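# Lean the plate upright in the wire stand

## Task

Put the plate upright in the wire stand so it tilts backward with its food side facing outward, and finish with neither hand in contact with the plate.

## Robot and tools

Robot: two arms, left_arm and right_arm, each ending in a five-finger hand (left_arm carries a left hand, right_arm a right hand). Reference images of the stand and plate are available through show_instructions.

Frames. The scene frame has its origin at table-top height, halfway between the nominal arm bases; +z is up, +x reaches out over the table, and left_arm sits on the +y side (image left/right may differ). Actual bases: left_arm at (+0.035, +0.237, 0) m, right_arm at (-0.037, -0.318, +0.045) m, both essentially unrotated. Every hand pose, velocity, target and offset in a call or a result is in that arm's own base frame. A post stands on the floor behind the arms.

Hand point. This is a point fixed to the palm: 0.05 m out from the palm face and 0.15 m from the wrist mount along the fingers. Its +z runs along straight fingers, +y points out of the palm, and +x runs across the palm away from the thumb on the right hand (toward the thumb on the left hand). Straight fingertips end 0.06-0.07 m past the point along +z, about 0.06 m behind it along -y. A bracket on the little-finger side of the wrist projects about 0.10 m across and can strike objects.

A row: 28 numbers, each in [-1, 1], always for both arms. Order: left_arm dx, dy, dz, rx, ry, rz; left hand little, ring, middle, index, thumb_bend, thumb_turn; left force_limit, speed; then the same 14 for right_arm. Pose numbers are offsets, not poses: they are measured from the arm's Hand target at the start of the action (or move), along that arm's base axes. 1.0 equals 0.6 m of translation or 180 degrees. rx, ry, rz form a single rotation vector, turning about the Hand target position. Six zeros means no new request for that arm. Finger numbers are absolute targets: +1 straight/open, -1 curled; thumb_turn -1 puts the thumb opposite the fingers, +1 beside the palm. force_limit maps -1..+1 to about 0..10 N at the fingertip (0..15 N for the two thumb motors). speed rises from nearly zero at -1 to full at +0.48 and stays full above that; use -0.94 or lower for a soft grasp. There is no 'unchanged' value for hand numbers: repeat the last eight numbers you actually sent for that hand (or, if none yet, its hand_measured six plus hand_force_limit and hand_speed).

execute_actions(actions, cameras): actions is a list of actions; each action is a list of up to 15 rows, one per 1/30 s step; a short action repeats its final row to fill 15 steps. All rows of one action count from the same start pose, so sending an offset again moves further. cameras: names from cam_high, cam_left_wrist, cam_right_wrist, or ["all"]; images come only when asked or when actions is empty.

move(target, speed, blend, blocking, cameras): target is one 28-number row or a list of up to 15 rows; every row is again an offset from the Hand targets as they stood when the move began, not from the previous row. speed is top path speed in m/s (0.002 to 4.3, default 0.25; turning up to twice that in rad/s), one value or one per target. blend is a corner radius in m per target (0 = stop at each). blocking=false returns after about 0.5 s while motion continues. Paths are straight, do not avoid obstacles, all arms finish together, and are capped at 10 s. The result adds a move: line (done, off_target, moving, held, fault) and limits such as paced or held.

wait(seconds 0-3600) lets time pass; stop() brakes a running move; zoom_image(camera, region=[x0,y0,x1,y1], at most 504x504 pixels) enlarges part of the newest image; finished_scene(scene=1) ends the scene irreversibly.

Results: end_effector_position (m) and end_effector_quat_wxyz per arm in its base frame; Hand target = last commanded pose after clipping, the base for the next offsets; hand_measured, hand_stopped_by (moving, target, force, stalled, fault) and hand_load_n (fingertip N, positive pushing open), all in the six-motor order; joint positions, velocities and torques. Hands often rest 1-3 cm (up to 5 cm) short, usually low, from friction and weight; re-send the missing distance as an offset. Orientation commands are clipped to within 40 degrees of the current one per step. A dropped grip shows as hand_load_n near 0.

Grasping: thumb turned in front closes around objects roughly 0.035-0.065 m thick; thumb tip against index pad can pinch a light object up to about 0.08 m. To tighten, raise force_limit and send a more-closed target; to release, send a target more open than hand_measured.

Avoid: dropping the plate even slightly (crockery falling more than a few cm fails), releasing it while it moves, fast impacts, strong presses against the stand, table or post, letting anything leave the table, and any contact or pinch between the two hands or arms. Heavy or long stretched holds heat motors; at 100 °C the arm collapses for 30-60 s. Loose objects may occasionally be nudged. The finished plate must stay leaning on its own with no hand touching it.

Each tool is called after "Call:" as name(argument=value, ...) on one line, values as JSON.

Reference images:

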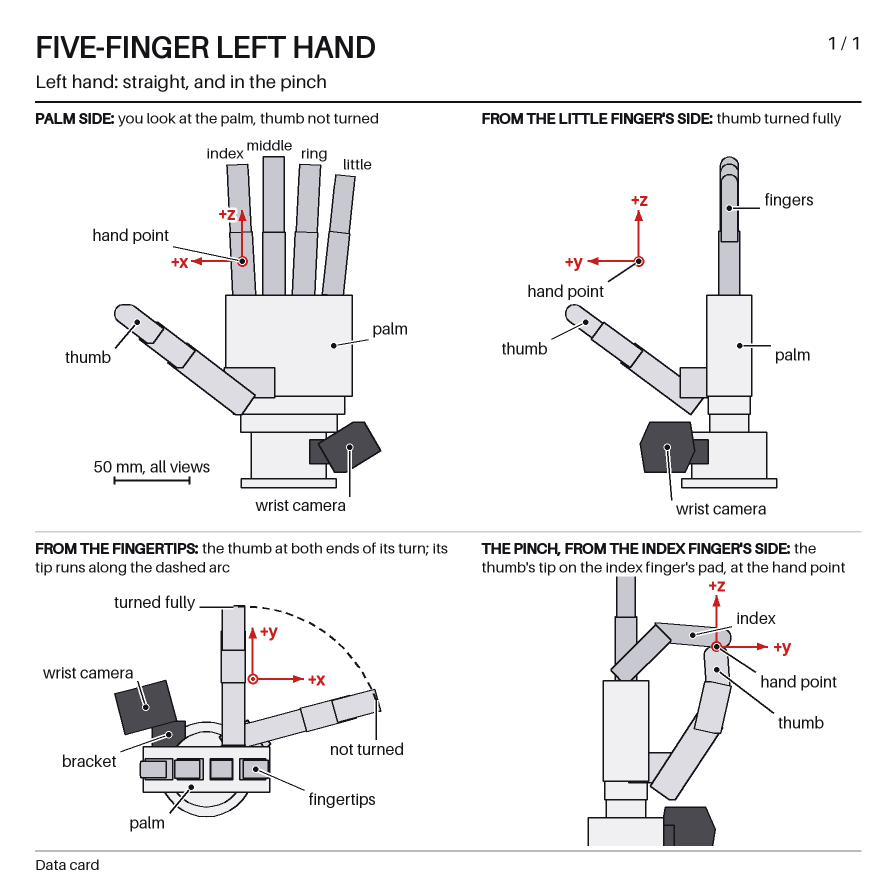

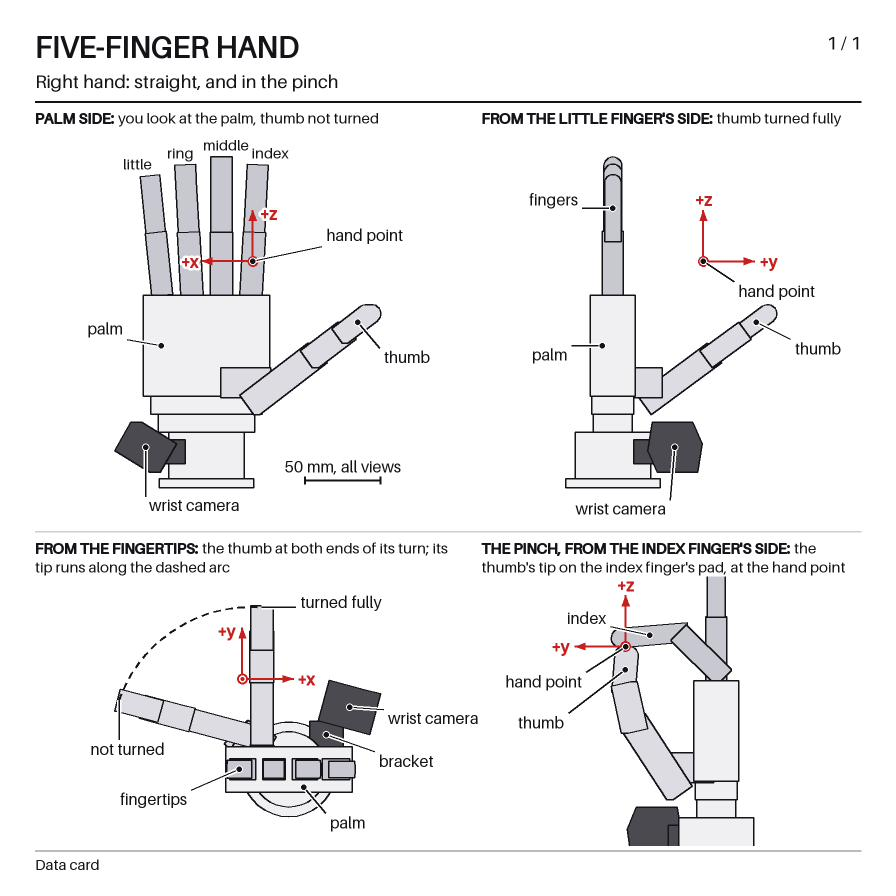

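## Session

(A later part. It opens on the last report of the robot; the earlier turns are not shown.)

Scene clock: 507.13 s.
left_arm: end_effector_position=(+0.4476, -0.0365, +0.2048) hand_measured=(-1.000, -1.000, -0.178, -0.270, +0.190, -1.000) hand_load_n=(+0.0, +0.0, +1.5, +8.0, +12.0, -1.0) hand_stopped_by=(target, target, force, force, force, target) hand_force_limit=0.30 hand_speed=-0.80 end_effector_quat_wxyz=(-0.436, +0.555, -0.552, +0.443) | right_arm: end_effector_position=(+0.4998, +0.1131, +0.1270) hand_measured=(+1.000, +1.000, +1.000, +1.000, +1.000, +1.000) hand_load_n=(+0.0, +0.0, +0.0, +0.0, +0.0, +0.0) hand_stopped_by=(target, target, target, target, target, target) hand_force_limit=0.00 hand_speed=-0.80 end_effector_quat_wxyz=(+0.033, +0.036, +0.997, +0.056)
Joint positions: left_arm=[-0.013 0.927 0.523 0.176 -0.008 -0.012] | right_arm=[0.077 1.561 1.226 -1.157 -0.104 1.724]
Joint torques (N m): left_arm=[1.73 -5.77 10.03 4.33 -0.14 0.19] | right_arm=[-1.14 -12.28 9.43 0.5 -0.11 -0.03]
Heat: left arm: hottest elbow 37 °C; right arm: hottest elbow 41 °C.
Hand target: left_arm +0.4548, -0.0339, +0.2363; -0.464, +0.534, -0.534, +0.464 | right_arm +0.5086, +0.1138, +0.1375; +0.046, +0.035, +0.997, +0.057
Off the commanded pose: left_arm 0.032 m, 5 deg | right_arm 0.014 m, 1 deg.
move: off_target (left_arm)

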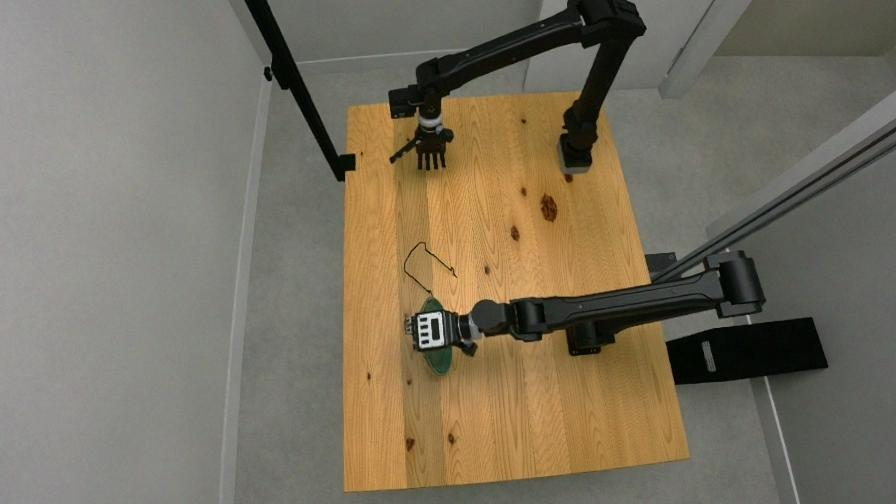

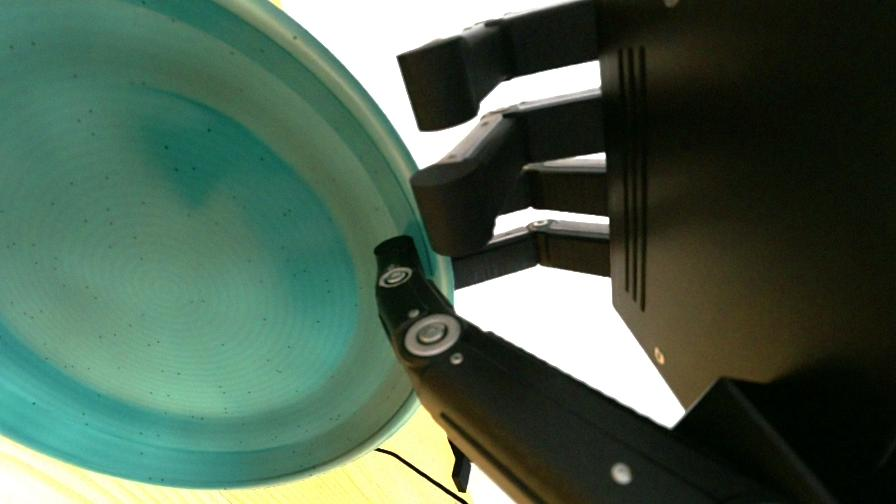

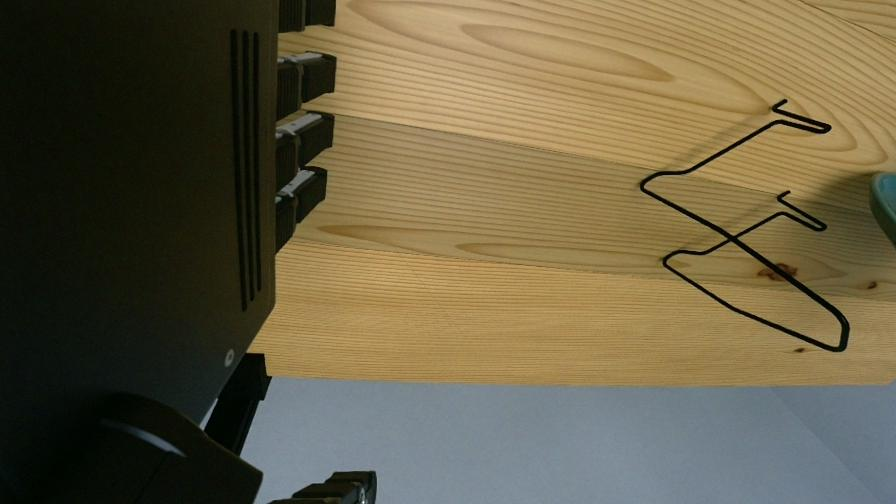

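Call:
move(target=[[0,0,0.05,0,0,0,-1,-1,-0.6,-0.6,-0.3,-1,0.3,-0.8, -0.336,0.239,-0.05,0,0,0,1,1,1,1,1,1,0,-0.8],[0,0,0.05,0,0,0,-1,-1,-0.6,-0.6,-0.3,-1,0.3,-0.8, -0.336,0.239,-0.1125,0.0727,-0.3325,0.2005,1,1,1,1,1,1,0,-0.8]], speed=0.2, blend=0.02, cameras=["all"])

Scene clock: 663.73 s.
left_arm: end_effector_position=(+0.4373, -0.0364, +0.2122) hand_measured=(-1.000, -1.000, -0.178, -0.270, +0.190, -1.000) hand_load_n=(+0.0, +0.0, +2.0, +7.5, +14.5, -0.5) hand_stopped_by=(target, target, force, force, force, target) hand_force_limit=0.30 hand_speed=-0.80 end_effector_quat_wxyz=(-0.435, +0.556, -0.553, +0.442) | right_arm: end_effector_position=(+0.3066, +0.2595, +0.0709) hand_measured=(+1.000, +1.000, +1.000, +1.000, +1.000, +1.000) hand_load_n=(+0.0, +0.0, +0.0, +0.0, +0.0, +0.0) hand_stopped_by=(target, target, target, target, target, target) hand_force_limit=0.00 hand_speed=-0.80 end_effector_quat_wxyz=(+0.500, -0.288, +0.795, +0.187)
Joint positions: left_arm=[-0.013 0.878 0.523 0.122 -0.008 -0.012] | right_arm=[0.429 1.382 0.179 0.743 -0.249 1.46]
Joint torques (N m): left_arm=[2.02 -4.89 14.93 2.13 -0.1 0.17] | right_arm=[-1.32 -4.89 4.19 3.4 -0.31 -0.08]
Heat: left arm: hottest elbow 44 °C; right arm: hottest elbow 41 °C.
Hand target: left_arm +0.4549, -0.0340, +0.2662; -0.464, +0.534, -0.534, +0.464 | right_arm +0.3069, +0.2571, +0.0700; +0.504, -0.289, +0.793, +0.184
Off the commanded pose: left_arm 0.057 m, 5 deg | right_arm 0.003 m, 1 deg.
move: off_target (left_arm)

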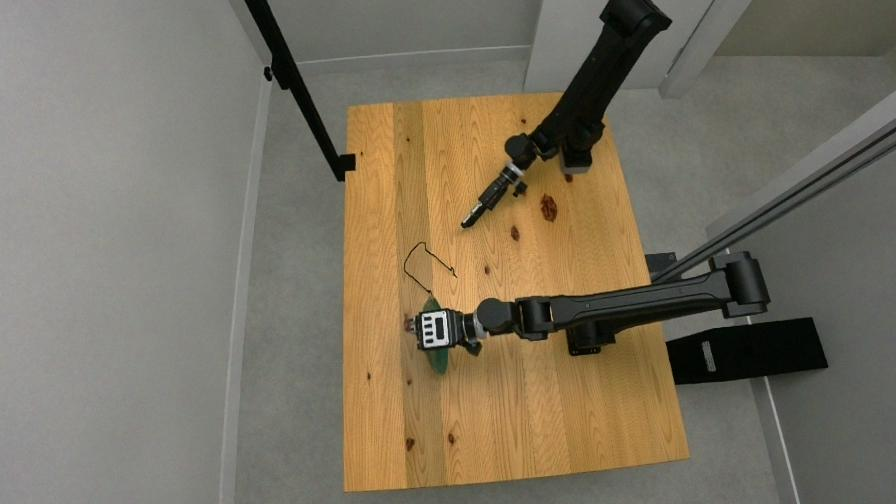

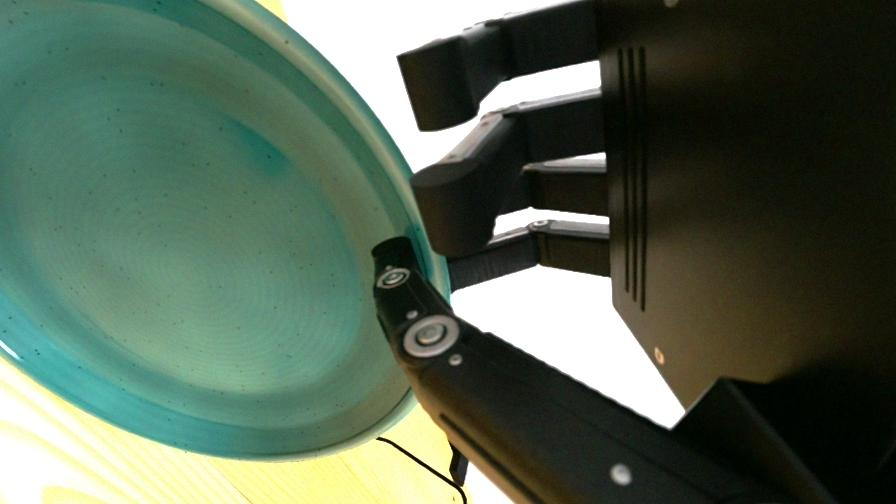

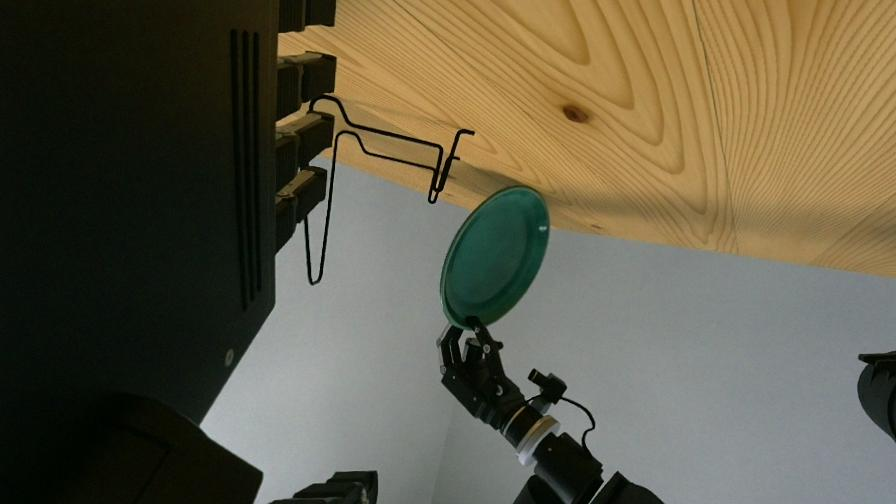

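Call:
zoom_image(camera="cam_right_wrist", region=[280, 70, 600, 350])

Scaled by 1.575 from the camera's image (finer frame: 1280x720).

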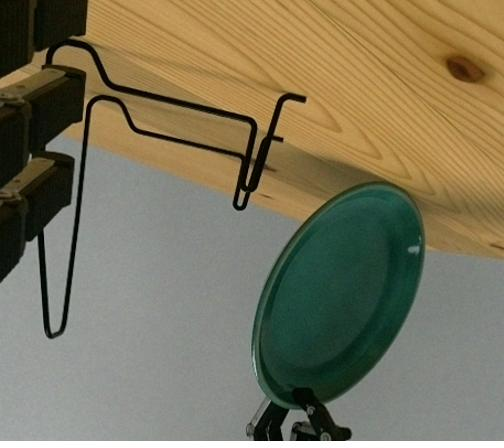

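Call:
zoom_image(camera="cam_high", region=[390, 225, 490, 385])

Call:
zoom_image(camera="cam_right_wrist", region=[420, 160, 620, 350])

Scaled by 3.150 from the camera's image (finer frame: 1280x720).

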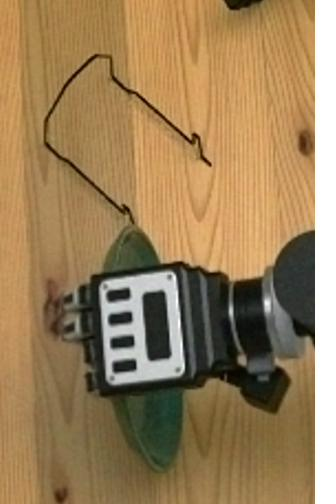

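Scaled by 2.520 from the camera's image (finer frame: 1280x720).

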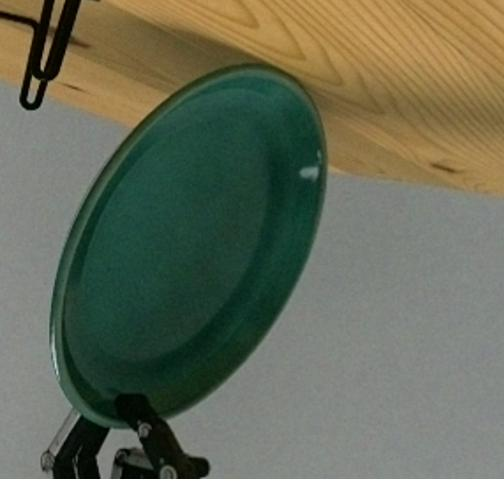

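Call:
move(target=[[0,0,0.02,0,0,0,-1,-1,-0.6,-0.6,-0.3,-1,0.3,-0.8, 0,0,0,0,0,0,1,1,1,1,1,1,0,-0.8]], speed=0.05, cameras=["cam_right_wrist"])

Scene clock: 749.70 s.
left_arm: end_effector_position=(+0.4327, -0.0362, +0.2099) hand_measured=(-1.000, -1.000, -0.178, -0.270, +0.192, -1.000) hand_load_n=(+0.0, +0.0, +2.0, +7.5, +14.0, -0.5) hand_stopped_by=(target, target, force, force, force, target) hand_force_limit=0.30 hand_speed=-0.80 end_effector_quat_wxyz=(-0.427, +0.563, -0.560, +0.433) | right_arm: end_effector_position=(+0.3066, +0.2595, +0.0709) hand_measured=(+1.000, +1.000, +1.000, +1.000, +1.000, +1.000) hand_load_n=(+0.0, +0.0, +0.0, +0.0, +0.0, +0.0) hand_stopped_by=(target, target, target, target, target, target) hand_force_limit=0.00 hand_speed=-0.80 end_effector_quat_wxyz=(+0.500, -0.288, +0.795, +0.187)
Joint positions: left_arm=[-0.013 0.867 0.532 0.072 -0.008 -0.012] | right_arm=[0.429 1.382 0.179 0.743 -0.249 1.46]
Joint torques (N m): left_arm=[1.73 -6.07 16.1 2.51 -0.13 0.17] | right_arm=[-0.67 -4.01 4.14 3.44 -0.32 -0.08]
Heat: left arm: hottest elbow 54 °C; right arm: hottest elbow 35 °C.
Hand target: left_arm +0.4548, -0.0339, +0.2782; -0.464, +0.534, -0.534, +0.464 | right_arm +0.3069, +0.2571, +0.0700; +0.504, -0.289, +0.793, +0.184
Off the commanded pose: left_arm 0.072 m, 7 deg | right_arm 0.003 m, 1 deg.
move: off_target (left_arm)

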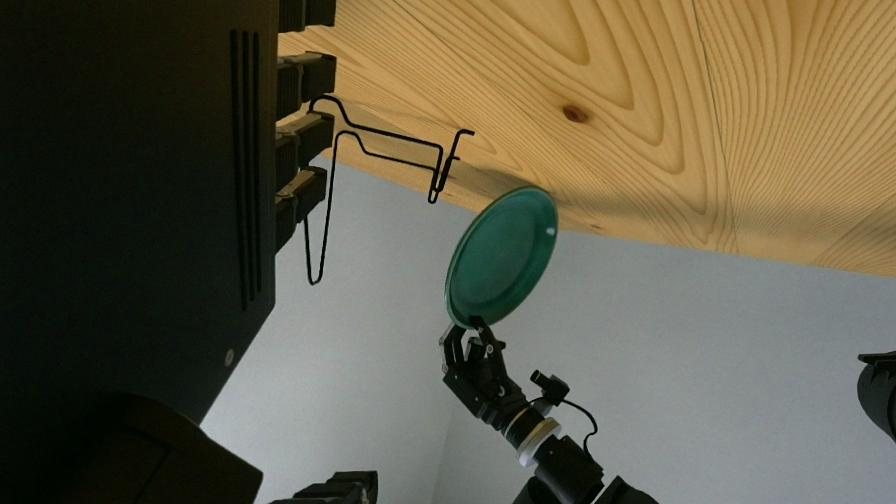

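Call:
execute_actions(actions=[[[0,0,0.02,0,0,0,-1,-1,-0.6,-0.6,-0.3,-1,0.3,-0.8, 0,0,0,0,0,0,1,1,1,1,1,1,0,-0.8]],[[0,0,0,0,0,0,-1,-1,-0.6,-0.6,-0.3,-1,0.3,-0.8, 0,0,0,0,0,0,1,1,1,1,1,1,0,-0.8]],[[0,0,0,0,0,0,-1,-1,-0.6,-0.6,-0.3,-1,0.3,-0.8, 0,0,0,0,0,0,1,1,1,1,1,1,0,-0.8]]], cameras=["cam_right_wrist"])

Scene clock: 761.27 s.
left_arm: end_effector_position=(+0.4330, -0.0362, +0.2217) hand_measured=(-1.000, -1.000, -0.178, -0.270, +0.192, -1.000) hand_load_n=(+0.0, +0.0, +2.0, +7.5, +14.0, -0.5) hand_stopped_by=(target, target, force, force, force, target) hand_force_limit=0.30 hand_speed=-0.80 end_effector_quat_wxyz=(-0.427, +0.562, -0.560, +0.434) | right_arm: end_effector_position=(+0.3066, +0.2595, +0.0709) hand_measured=(+1.000, +1.000, +1.000, +1.000, +1.000, +1.000) hand_load_n=(-0.5, +0.0, +0.0, +0.0, +0.0, +0.0) hand_stopped_by=(target, target, target, target, target, target) hand_force_limit=0.00 hand_speed=-0.80 end_effector_quat_wxyz=(+0.500, -0.288, +0.795, +0.187)
Joint positions: left_arm=[-0.013 0.854 0.558 0.034 -0.008 -0.012] | right_arm=[0.429 1.382 0.179 0.743 -0.249 1.46]
Joint torques (N m): left_arm=[1.49 -5.3 16.28 2.45 -0.13 0.17] | right_arm=[-0.85 -4.01 4.03 2.97 -0.38 -0.05]
Heat: left arm: hottest elbow 57 °C; right arm: hottest elbow 35 °C.
Hand target: left_arm +0.4548, -0.0339, +0.2903; -0.464, +0.534, -0.534, +0.464 | right_arm +0.3069, +0.2571, +0.0700; +0.504, -0.289, +0.793, +0.184
Off the commanded pose: left_arm 0.072 m, 7 deg | right_arm 0.003 m, 1 deg.
Step readings (end_effector_position of left_arm | right_arm):
0: (+0.4327, -0.0362, +0.2099) | (+0.3066, +0.2595, +0.0709)
1: (+0.4326, -0.0362, +0.2098) | (+0.3066, +0.2595, +0.0709)
2: (+0.4324, -0.0362, +0.2099) | (+0.3066, +0.2595, +0.0709)
4: (+0.4318, -0.0362, +0.2116) | (+0.3066, +0.2595, +0.0709)
8: (+0.4320, -0.0362, +0.2177) | (+0.3066, +0.2595, +0.0709)
15: (+0.4332, -0.0362, +0.2219) | (+0.3066, +0.2595, +0.0709)
16: (+0.4331, -0.0362, +0.2219) | (+0.3066, +0.2595, +0.0709)
17: (+0.4331, -0.0362, +0.2218) | (+0.3066, +0.2595, +0.0709)
19: (+0.4331, -0.0362, +0.2218) | (+0.3066, +0.2595, +0.0709)
23: (+0.4330, -0.0362, +0.2217) | (+0.3066, +0.2595, +0.0709)
30: (+0.4330, -0.0362, +0.2217) | (+0.3066, +0.2595, +0.0709)
31: (+0.4330, -0.0362, +0.2217) | (+0.3066, +0.2595, +0.0709)
32: (+0.4330, -0.0362, +0.2217) | (+0.3066, +0.2595, +0.0709)
34: (+0.4330, -0.0362, +0.2217) | (+0.3066, +0.2595, +0.0709)
38: (+0.4330, -0.0362, +0.2217) | (+0.3066, +0.2595, +0.0709)
45: (+0.4330, -0.0362, +0.2217) | (+0.3066, +0.2595, +0.0709)

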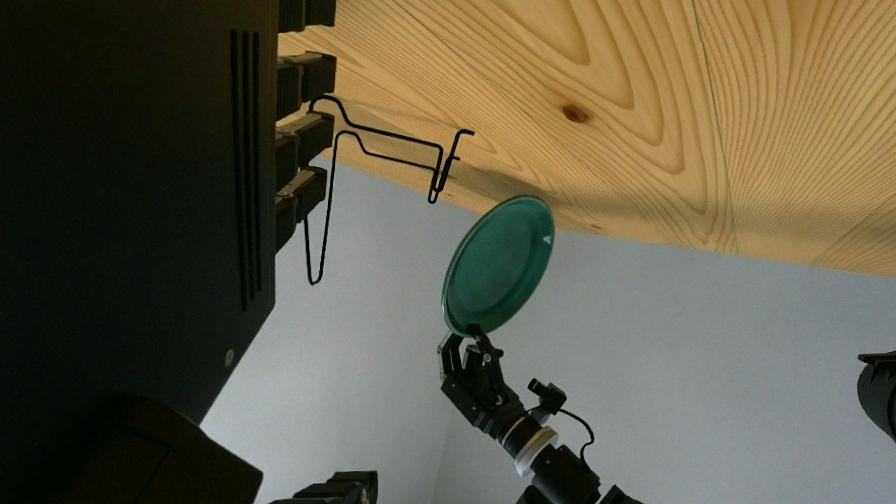

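Call:
move(target=[0,0,0.1,0,0,0,-1,-1,-0.6,-0.6,-0.3,-1,0.3,-0.8,0,0,0,0,0,0,1,1,1,1,1,1,0,-0.8], speed=0.08, cameras=["cam_high","cam_right_wrist"])

Scene clock: 797.63 s.
left_arm: end_effector_position=(+0.4397, -0.0363, +0.2795) hand_measured=(-1.000, -1.000, -0.178, -0.270, +0.192, -1.000) hand_load_n=(+0.0, +0.0, +2.0, +7.5, +14.5, -0.5) hand_stopped_by=(target, target, force, force, force, target) hand_force_limit=0.30 hand_speed=-0.80 end_effector_quat_wxyz=(-0.427, +0.562, -0.560, +0.434) | right_arm: end_effector_position=(+0.3066, +0.2595, +0.0709) hand_measured=(+1.000, +1.000, +1.000, +1.000, +1.000, +1.000) hand_load_n=(+0.0, +0.0, +0.0, +0.0, +0.0, +0.0) hand_stopped_by=(target, target, target, target, target, target) hand_force_limit=0.00 hand_speed=-0.80 end_effector_quat_wxyz=(+0.500, -0.288, +0.795, +0.187)
Joint positions: left_arm=[-0.013 0.833 0.703 -0.132 -0.008 -0.012] | right_arm=[0.429 1.382 0.179 0.743 -0.249 1.46]
Joint torques (N m): left_arm=[1.55 -5.01 16.83 2.62 -0.11 0.18] | right_arm=[-0.73 -3.84 4.21 3.06 -0.3 -0.1]
Heat: left arm: hottest elbow 54 °C; right arm: hottest elbow 34 °C.
Hand target: left_arm +0.4549, -0.0339, +0.3500; -0.463, +0.534, -0.534, +0.464 | right_arm +0.3069, +0.2571, +0.0700; +0.504, -0.289, +0.793, +0.184
Off the commanded pose: left_arm 0.072 m, 7 deg | right_arm 0.003 m, 1 deg.
move: off_target (left_arm)

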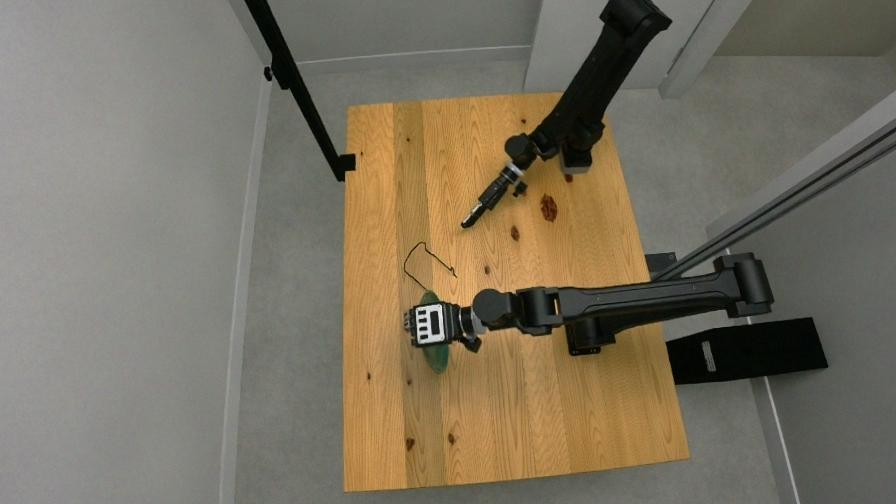

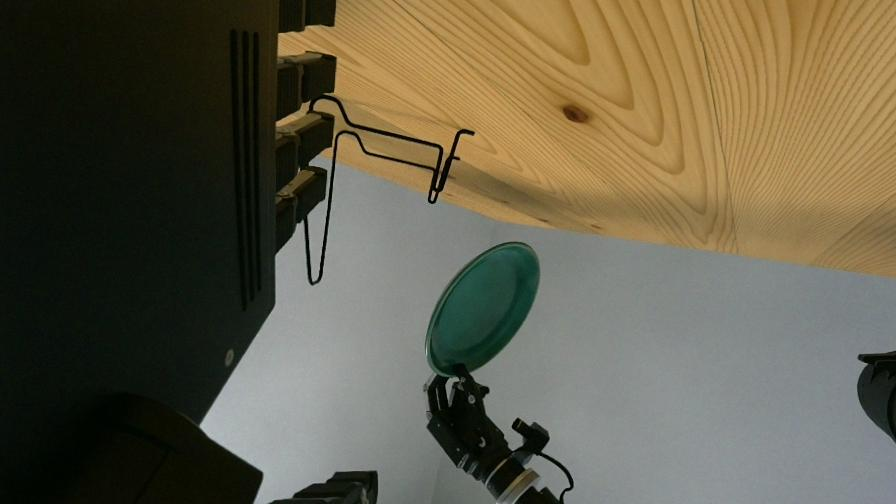

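Call:
move(target=[0,0,0,0,0,-0.278,-1,-1,-0.6,-0.6,-0.3,-1,0.3,-0.8,-0.105,-0.085,0,0,0,0,1,1,1,1,1,1,0,-0.8], speed=0.15, cameras=["cam_high","cam_right_wrist"])

Scene clock: 869.43 s.
left_arm: end_effector_position=(+0.4405, -0.0411, +0.3023) hand_measured=(-1.000, -1.000, -0.178, -0.270, +0.192, -1.000) hand_load_n=(+0.0, +0.0, +2.0, +7.5, +13.5, -0.5) hand_stopped_by=(target, target, force, force, force, target) hand_force_limit=0.30 hand_speed=-0.80 end_effector_quat_wxyz=(+0.215, -0.320, +0.700, -0.602) | right_arm: end_effector_position=(+0.2539, +0.2158, +0.0723) hand_measured=(+1.000, +1.000, +1.000, +1.000, +1.000, +1.000) hand_load_n=(+0.0, +0.0, +0.0, +0.0, +0.0, +0.0) hand_stopped_by=(target, target, target, target, target, target) hand_force_limit=0.00 hand_speed=-0.80 end_effector_quat_wxyz=(+0.507, -0.286, +0.791, +0.189)
Joint positions: left_arm=[0.322 1.116 0.913 -0.203 1.088 0.277] | right_arm=[0.313 1.147 0.011 0.677 -0.354 1.41]
Joint torques (N m): left_arm=[2.14 -7.47 15.84 1.73 0.8 0.07] | right_arm=[-0.38 -1.26 5.19 2.1 -0.13 0]
Heat: left arm: hottest elbow 59 °C; right arm: hottest elbow 34 °C.
Hand target: left_arm +0.4549, -0.0340, +0.3500; +0.250, -0.288, +0.698, -0.606 (not the last commanded pose) | right_arm +0.2548, +0.2166, +0.0720; +0.506, -0.287, +0.791, +0.189 (not the last commanded pose)
Off the commanded pose: left_arm 0.050 m, 7 deg | right_arm 0.014 m, 1 deg.
move: held (right_arm; a check stopped the path), off_target (left_arm; braked when a check withheld steps of right_arm); limits=held
pose unreachable (right arm): on one or more control steps of this call, first in action 0 (counted from 0), this arm could not follow its commanded pose, so it was not sent that pose on those steps. It may still have moved: this result reports where it is.
cause: moving toward the commanded pose would bring two parts of the arm too close to each other (joints 2 (shoulder) and 3 (elbow) lie between them).

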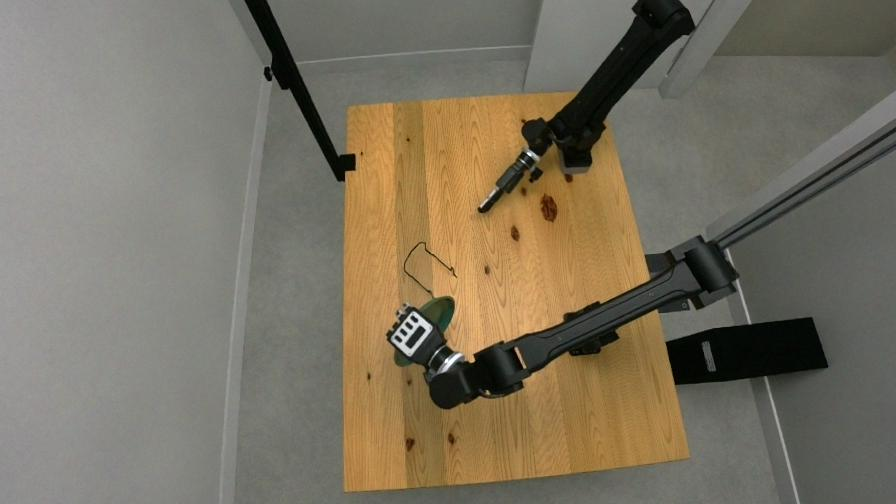

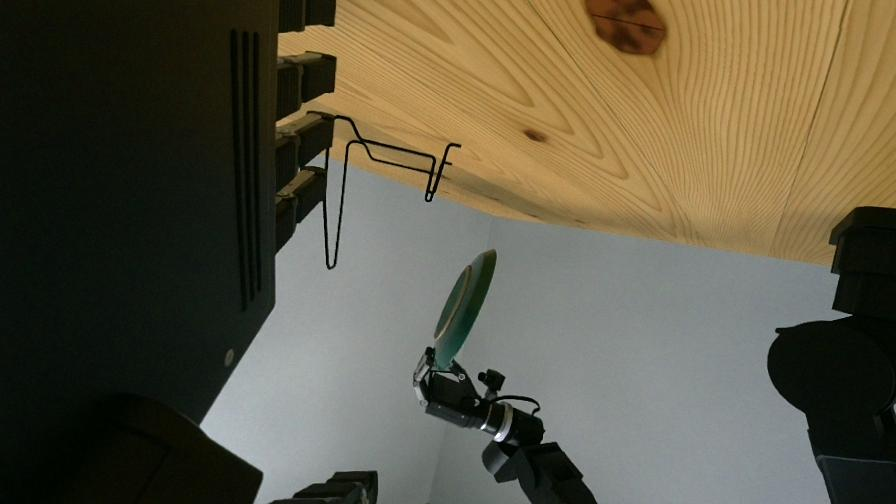

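Call:
move(target=[0,-0.363,-0.062,0.047,0.039,-0.028,-1,-1,-0.6,-0.6,-0.3,-1,0.3,-0.8,0,0,0,0,0,0,1,1,1,1,1,1,0,-0.8], speed=0.12, cameras=["cam_high","cam_right_wrist"])

Scene clock: 890.00 s.
left_arm: end_effector_position=(+0.4345, -0.2430, +0.2557) hand_measured=(-1.000, -1.000, -0.178, -0.270, +0.192, -1.000) hand_load_n=(+0.0, +0.0, +2.5, +7.5, +14.5, -0.5) hand_stopped_by=(target, target, force, force, force, target) hand_force_limit=0.30 hand_speed=-0.80 end_effector_quat_wxyz=(+0.173, -0.291, +0.786, -0.518) | right_arm: end_effector_position=(+0.2539, +0.2158, +0.0723) hand_measured=(+1.000, +1.000, +1.000, +1.000, +1.000, +1.000) hand_load_n=(-0.5, +0.0, +0.0, +0.0, +0.0, +0.0) hand_stopped_by=(target, target, target, target, target, target) hand_force_limit=0.00 hand_speed=-0.80 end_effector_quat_wxyz=(+0.507, -0.286, +0.791, +0.189)
Joint positions: left_arm=[-0.274 1.179 0.961 -0.279 0.562 0.249] | right_arm=[0.313 1.147 0.011 0.677 -0.354 1.41]
Joint torques (N m): left_arm=[1.2 -9 16.35 2.11 0.31 -0.13] | right_arm=[-0.15 -1.49 5.09 2.33 -0.13 -0.01]
Heat: left arm: hottest elbow 65 °C; right arm: hottest elbow 34 °C.
Hand target: left_arm +0.4549, -0.2517, +0.3130; +0.201, -0.274, +0.767, -0.545 | right_arm +0.2548, +0.2166, +0.0720; +0.506, -0.287, +0.791, +0.189
Off the commanded pose: left_arm 0.061 m, 5 deg | right_arm 0.001 m, 0 deg.
move: off_target (left_arm)

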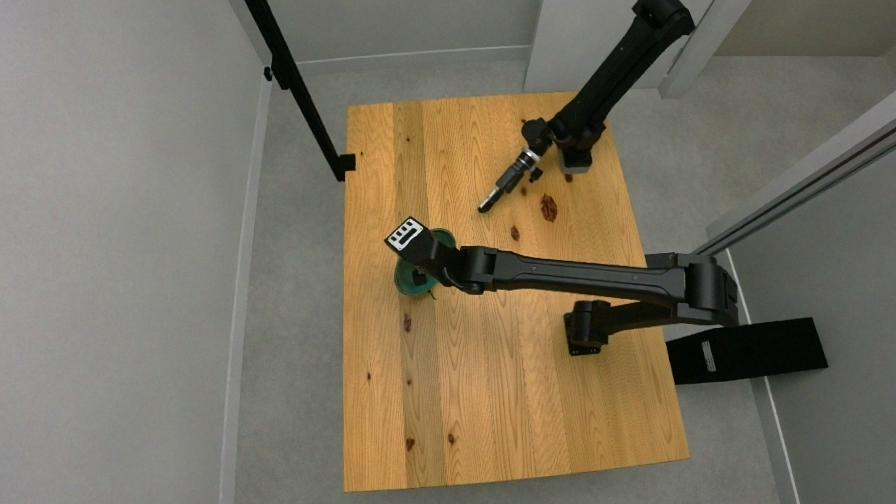

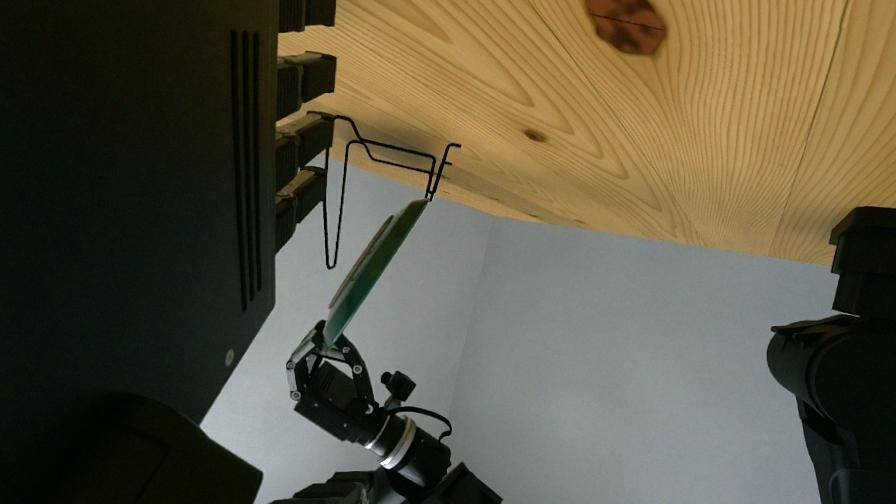

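Call:
zoom_image(camera="cam_high", region=[370, 200, 490, 320])

Call:
zoom_image(camera="cam_right_wrist", region=[280, 90, 500, 360])

Scaled by 4.200 from the camera's image (finer frame: 1280x720).

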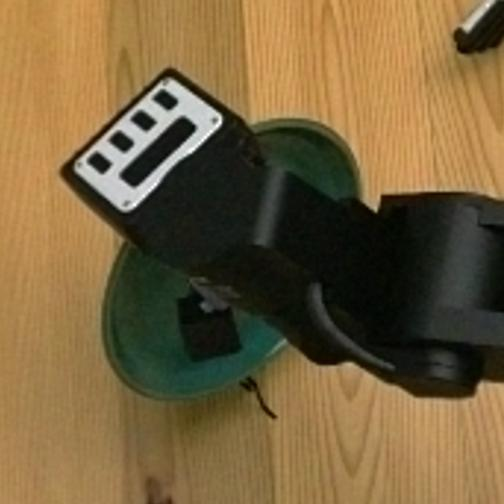

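Scaled by 1.867 from the camera's image (finer frame: 1280x720).

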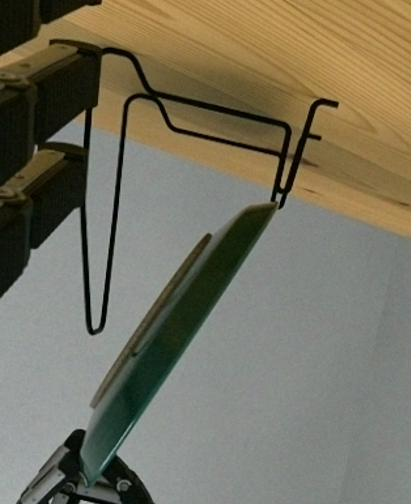

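Call:
move(target=[-0.0129,-0.0367,0.0133,0,0,0,-1,-1,-0.6,-0.6,-0.3,-1,0.3,-0.8,0,0,0,0,0,0,1,1,1,1,1,1,0,-0.8], speed=0.06, cameras=["cam_high","cam_right_wrist"])

Call:
zoom_image(camera="cam_high", region=[370, 200, 490, 320])

Call:
zoom_image(camera="cam_right_wrist", region=[280, 90, 500, 360])

Scene clock: 989.97 s.
left_arm: end_effector_position=(+0.4292, -0.2633, +0.2608) hand_measured=(-1.000, -1.000, -0.178, -0.270, +0.192, -1.000) hand_load_n=(+0.0, +0.0, +2.5, +7.0, +15.5, -0.5) hand_stopped_by=(target, target, force, force, force, target) hand_force_limit=0.30 hand_speed=-0.80 end_effector_quat_wxyz=(+0.173, -0.291, +0.788, -0.514) | right_arm: end_effector_position=(+0.2539, +0.2158, +0.0723) hand_measured=(+1.000, +1.000, +1.000, +1.000, +1.000, +1.000) hand_load_n=(+0.0, +0.0, +0.0, +0.0, +0.0, +0.0) hand_stopped_by=(target, target, target, target, target, target) hand_force_limit=0.00 hand_speed=-0.80 end_effector_quat_wxyz=(+0.507, -0.286, +0.791, +0.189)
Joint positions: left_arm=[-0.332 1.179 0.976 -0.286 0.507 0.223] | right_arm=[0.313 1.147 0.011 0.677 -0.354 1.41]
Joint torques (N m): left_arm=[1.03 -9.52 16.34 2.17 0.23 -0.15] | right_arm=[-0.73 -1.9 5.23 2.11 -0.1 -0.02]
Heat: left arm: hottest elbow 64 °C; right arm: hottest elbow 34 °C.
Hand target: left_arm +0.4471, -0.2739, +0.3211; +0.200, -0.274, +0.767, -0.545 | right_arm +0.2548, +0.2166, +0.0720; +0.506, -0.287, +0.791, +0.189
Off the commanded pose: left_arm 0.064 m, 6 deg | right_arm 0.001 m, 0 deg.
move: off_target (left_arm)

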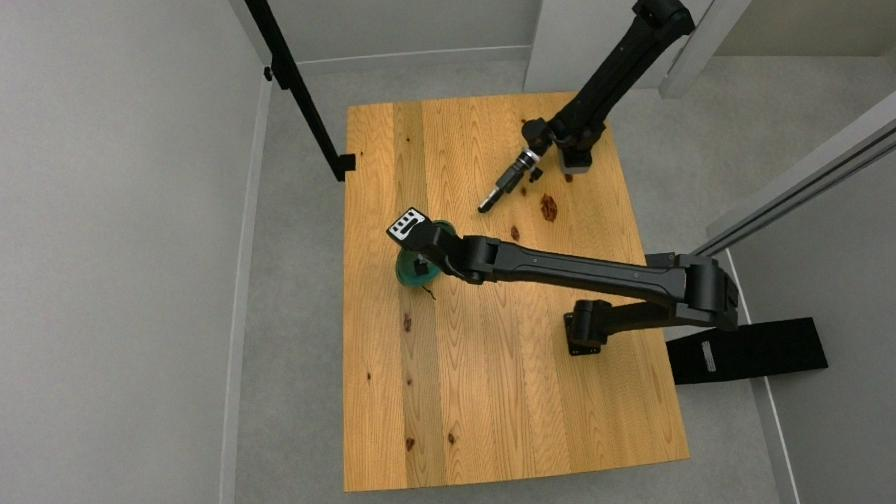

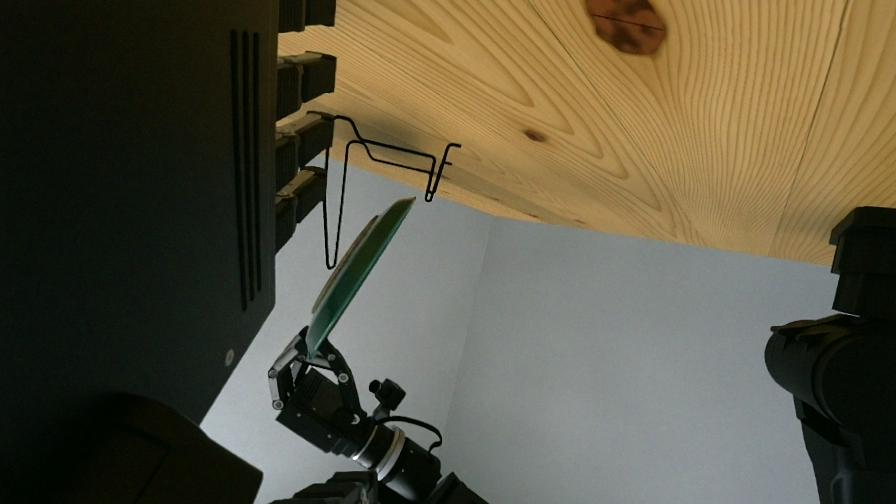

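Scaled by 4.200 from the camera's image (finer frame: 1280x720).

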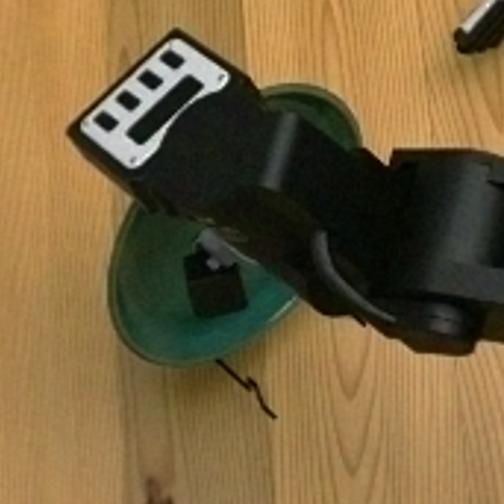

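Scaled by 1.867 from the camera's image (finer frame: 1280x720).

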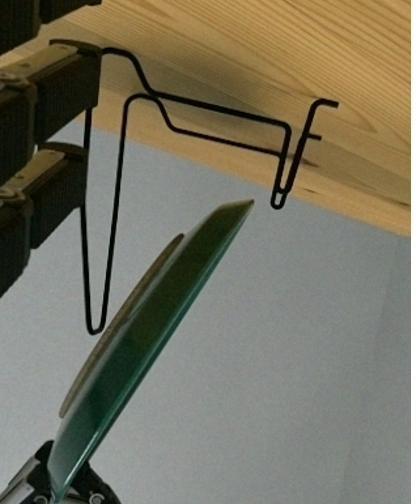

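Call:
move(target=[-0.023,-0.0062,-0.05,0,0,-0.022,-1,-1,-0.6,-0.6,-0.3,-1,0.3,-0.8,0,0,0,0,0,0,1,1,1,1,1,1,0,-0.8], speed=0.05, cameras=["cam_high","cam_right_wrist"])

Call:
zoom_image(camera="cam_high", region=[370, 200, 490, 320])

Call:
zoom_image(camera="cam_right_wrist", region=[280, 90, 500, 360])

Scene clock: 1029.43 s.
left_arm: end_effector_position=(+0.4252, -0.2711, +0.2654) hand_measured=(-1.000, -1.000, -0.178, -0.270, +0.192, -1.000) hand_load_n=(+0.0, +0.0, +2.0, +7.0, +16.0, -1.0) hand_stopped_by=(target, target, force, force, force, target) hand_force_limit=0.30 hand_speed=-0.80 end_effector_quat_wxyz=(+0.160, -0.272, +0.786, -0.531) | right_arm: end_effector_position=(+0.2539, +0.2158, +0.0723) hand_measured=(+1.000, +1.000, +1.000, +1.000, +1.000, +1.000) hand_load_n=(+0.0, +0.0, +0.0, +0.0, +0.0, +0.0) hand_stopped_by=(target, target, target, target, target, target) hand_force_limit=0.00 hand_speed=-0.80 end_effector_quat_wxyz=(+0.507, -0.286, +0.791, +0.189)
Joint positions: left_arm=[-0.332 1.184 0.976 -0.264 0.562 0.225] | right_arm=[0.313 1.147 0.011 0.677 -0.354 1.41]
Joint torques (N m): left_arm=[1.08 -8.94 11.21 3.63 0.56 0.14] | right_arm=[-0.91 -2.2 5.14 1.98 -0.11 0.04]
Heat: left arm: hottest elbow 71 °C; right arm: hottest elbow 34 °C.
Hand target: left_arm +0.4333, -0.2776, +0.2911; +0.182, -0.248, +0.776, -0.552 | right_arm +0.2548, +0.2166, +0.0720; +0.506, -0.287, +0.791, +0.189
Off the commanded pose: left_arm 0.028 m, 5 deg | right_arm 0.001 m, 0 deg.
move: off_target (left_arm)

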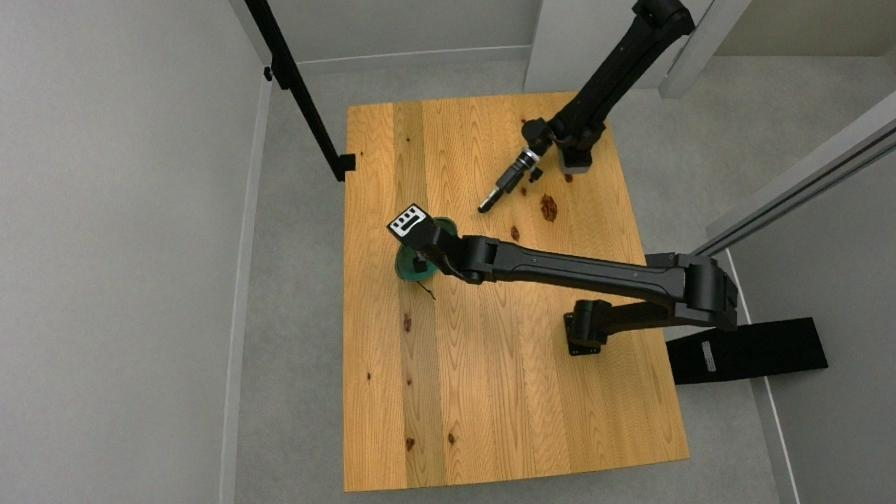

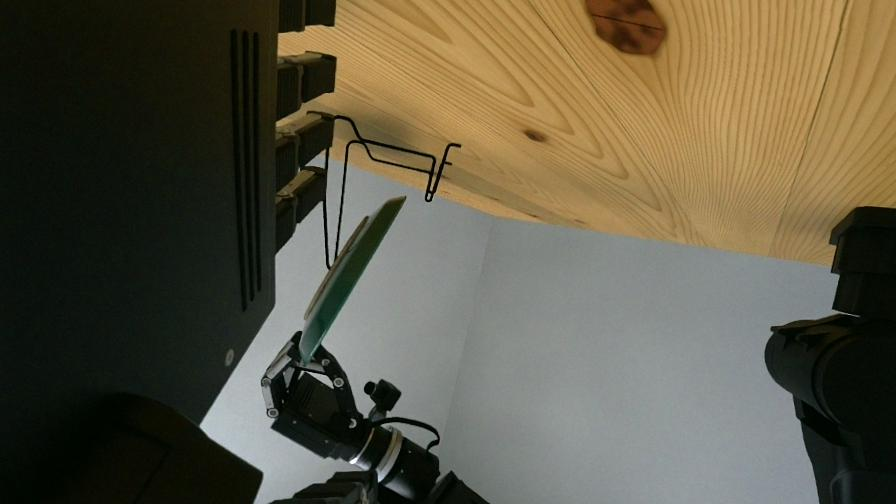

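Scaled by 4.200 from the camera's image (finer frame: 1280x720).

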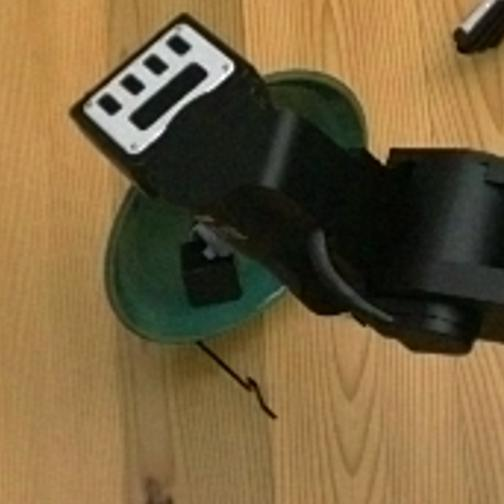

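Scaled by 1.867 from the camera's image (finer frame: 1280x720).

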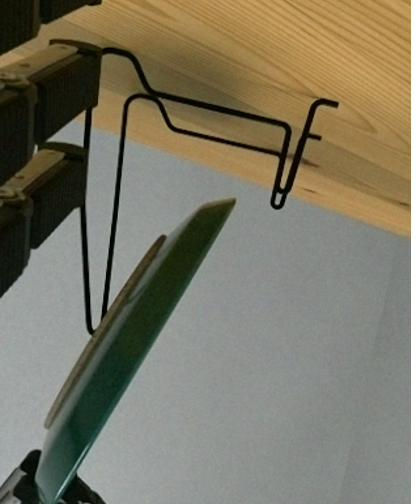

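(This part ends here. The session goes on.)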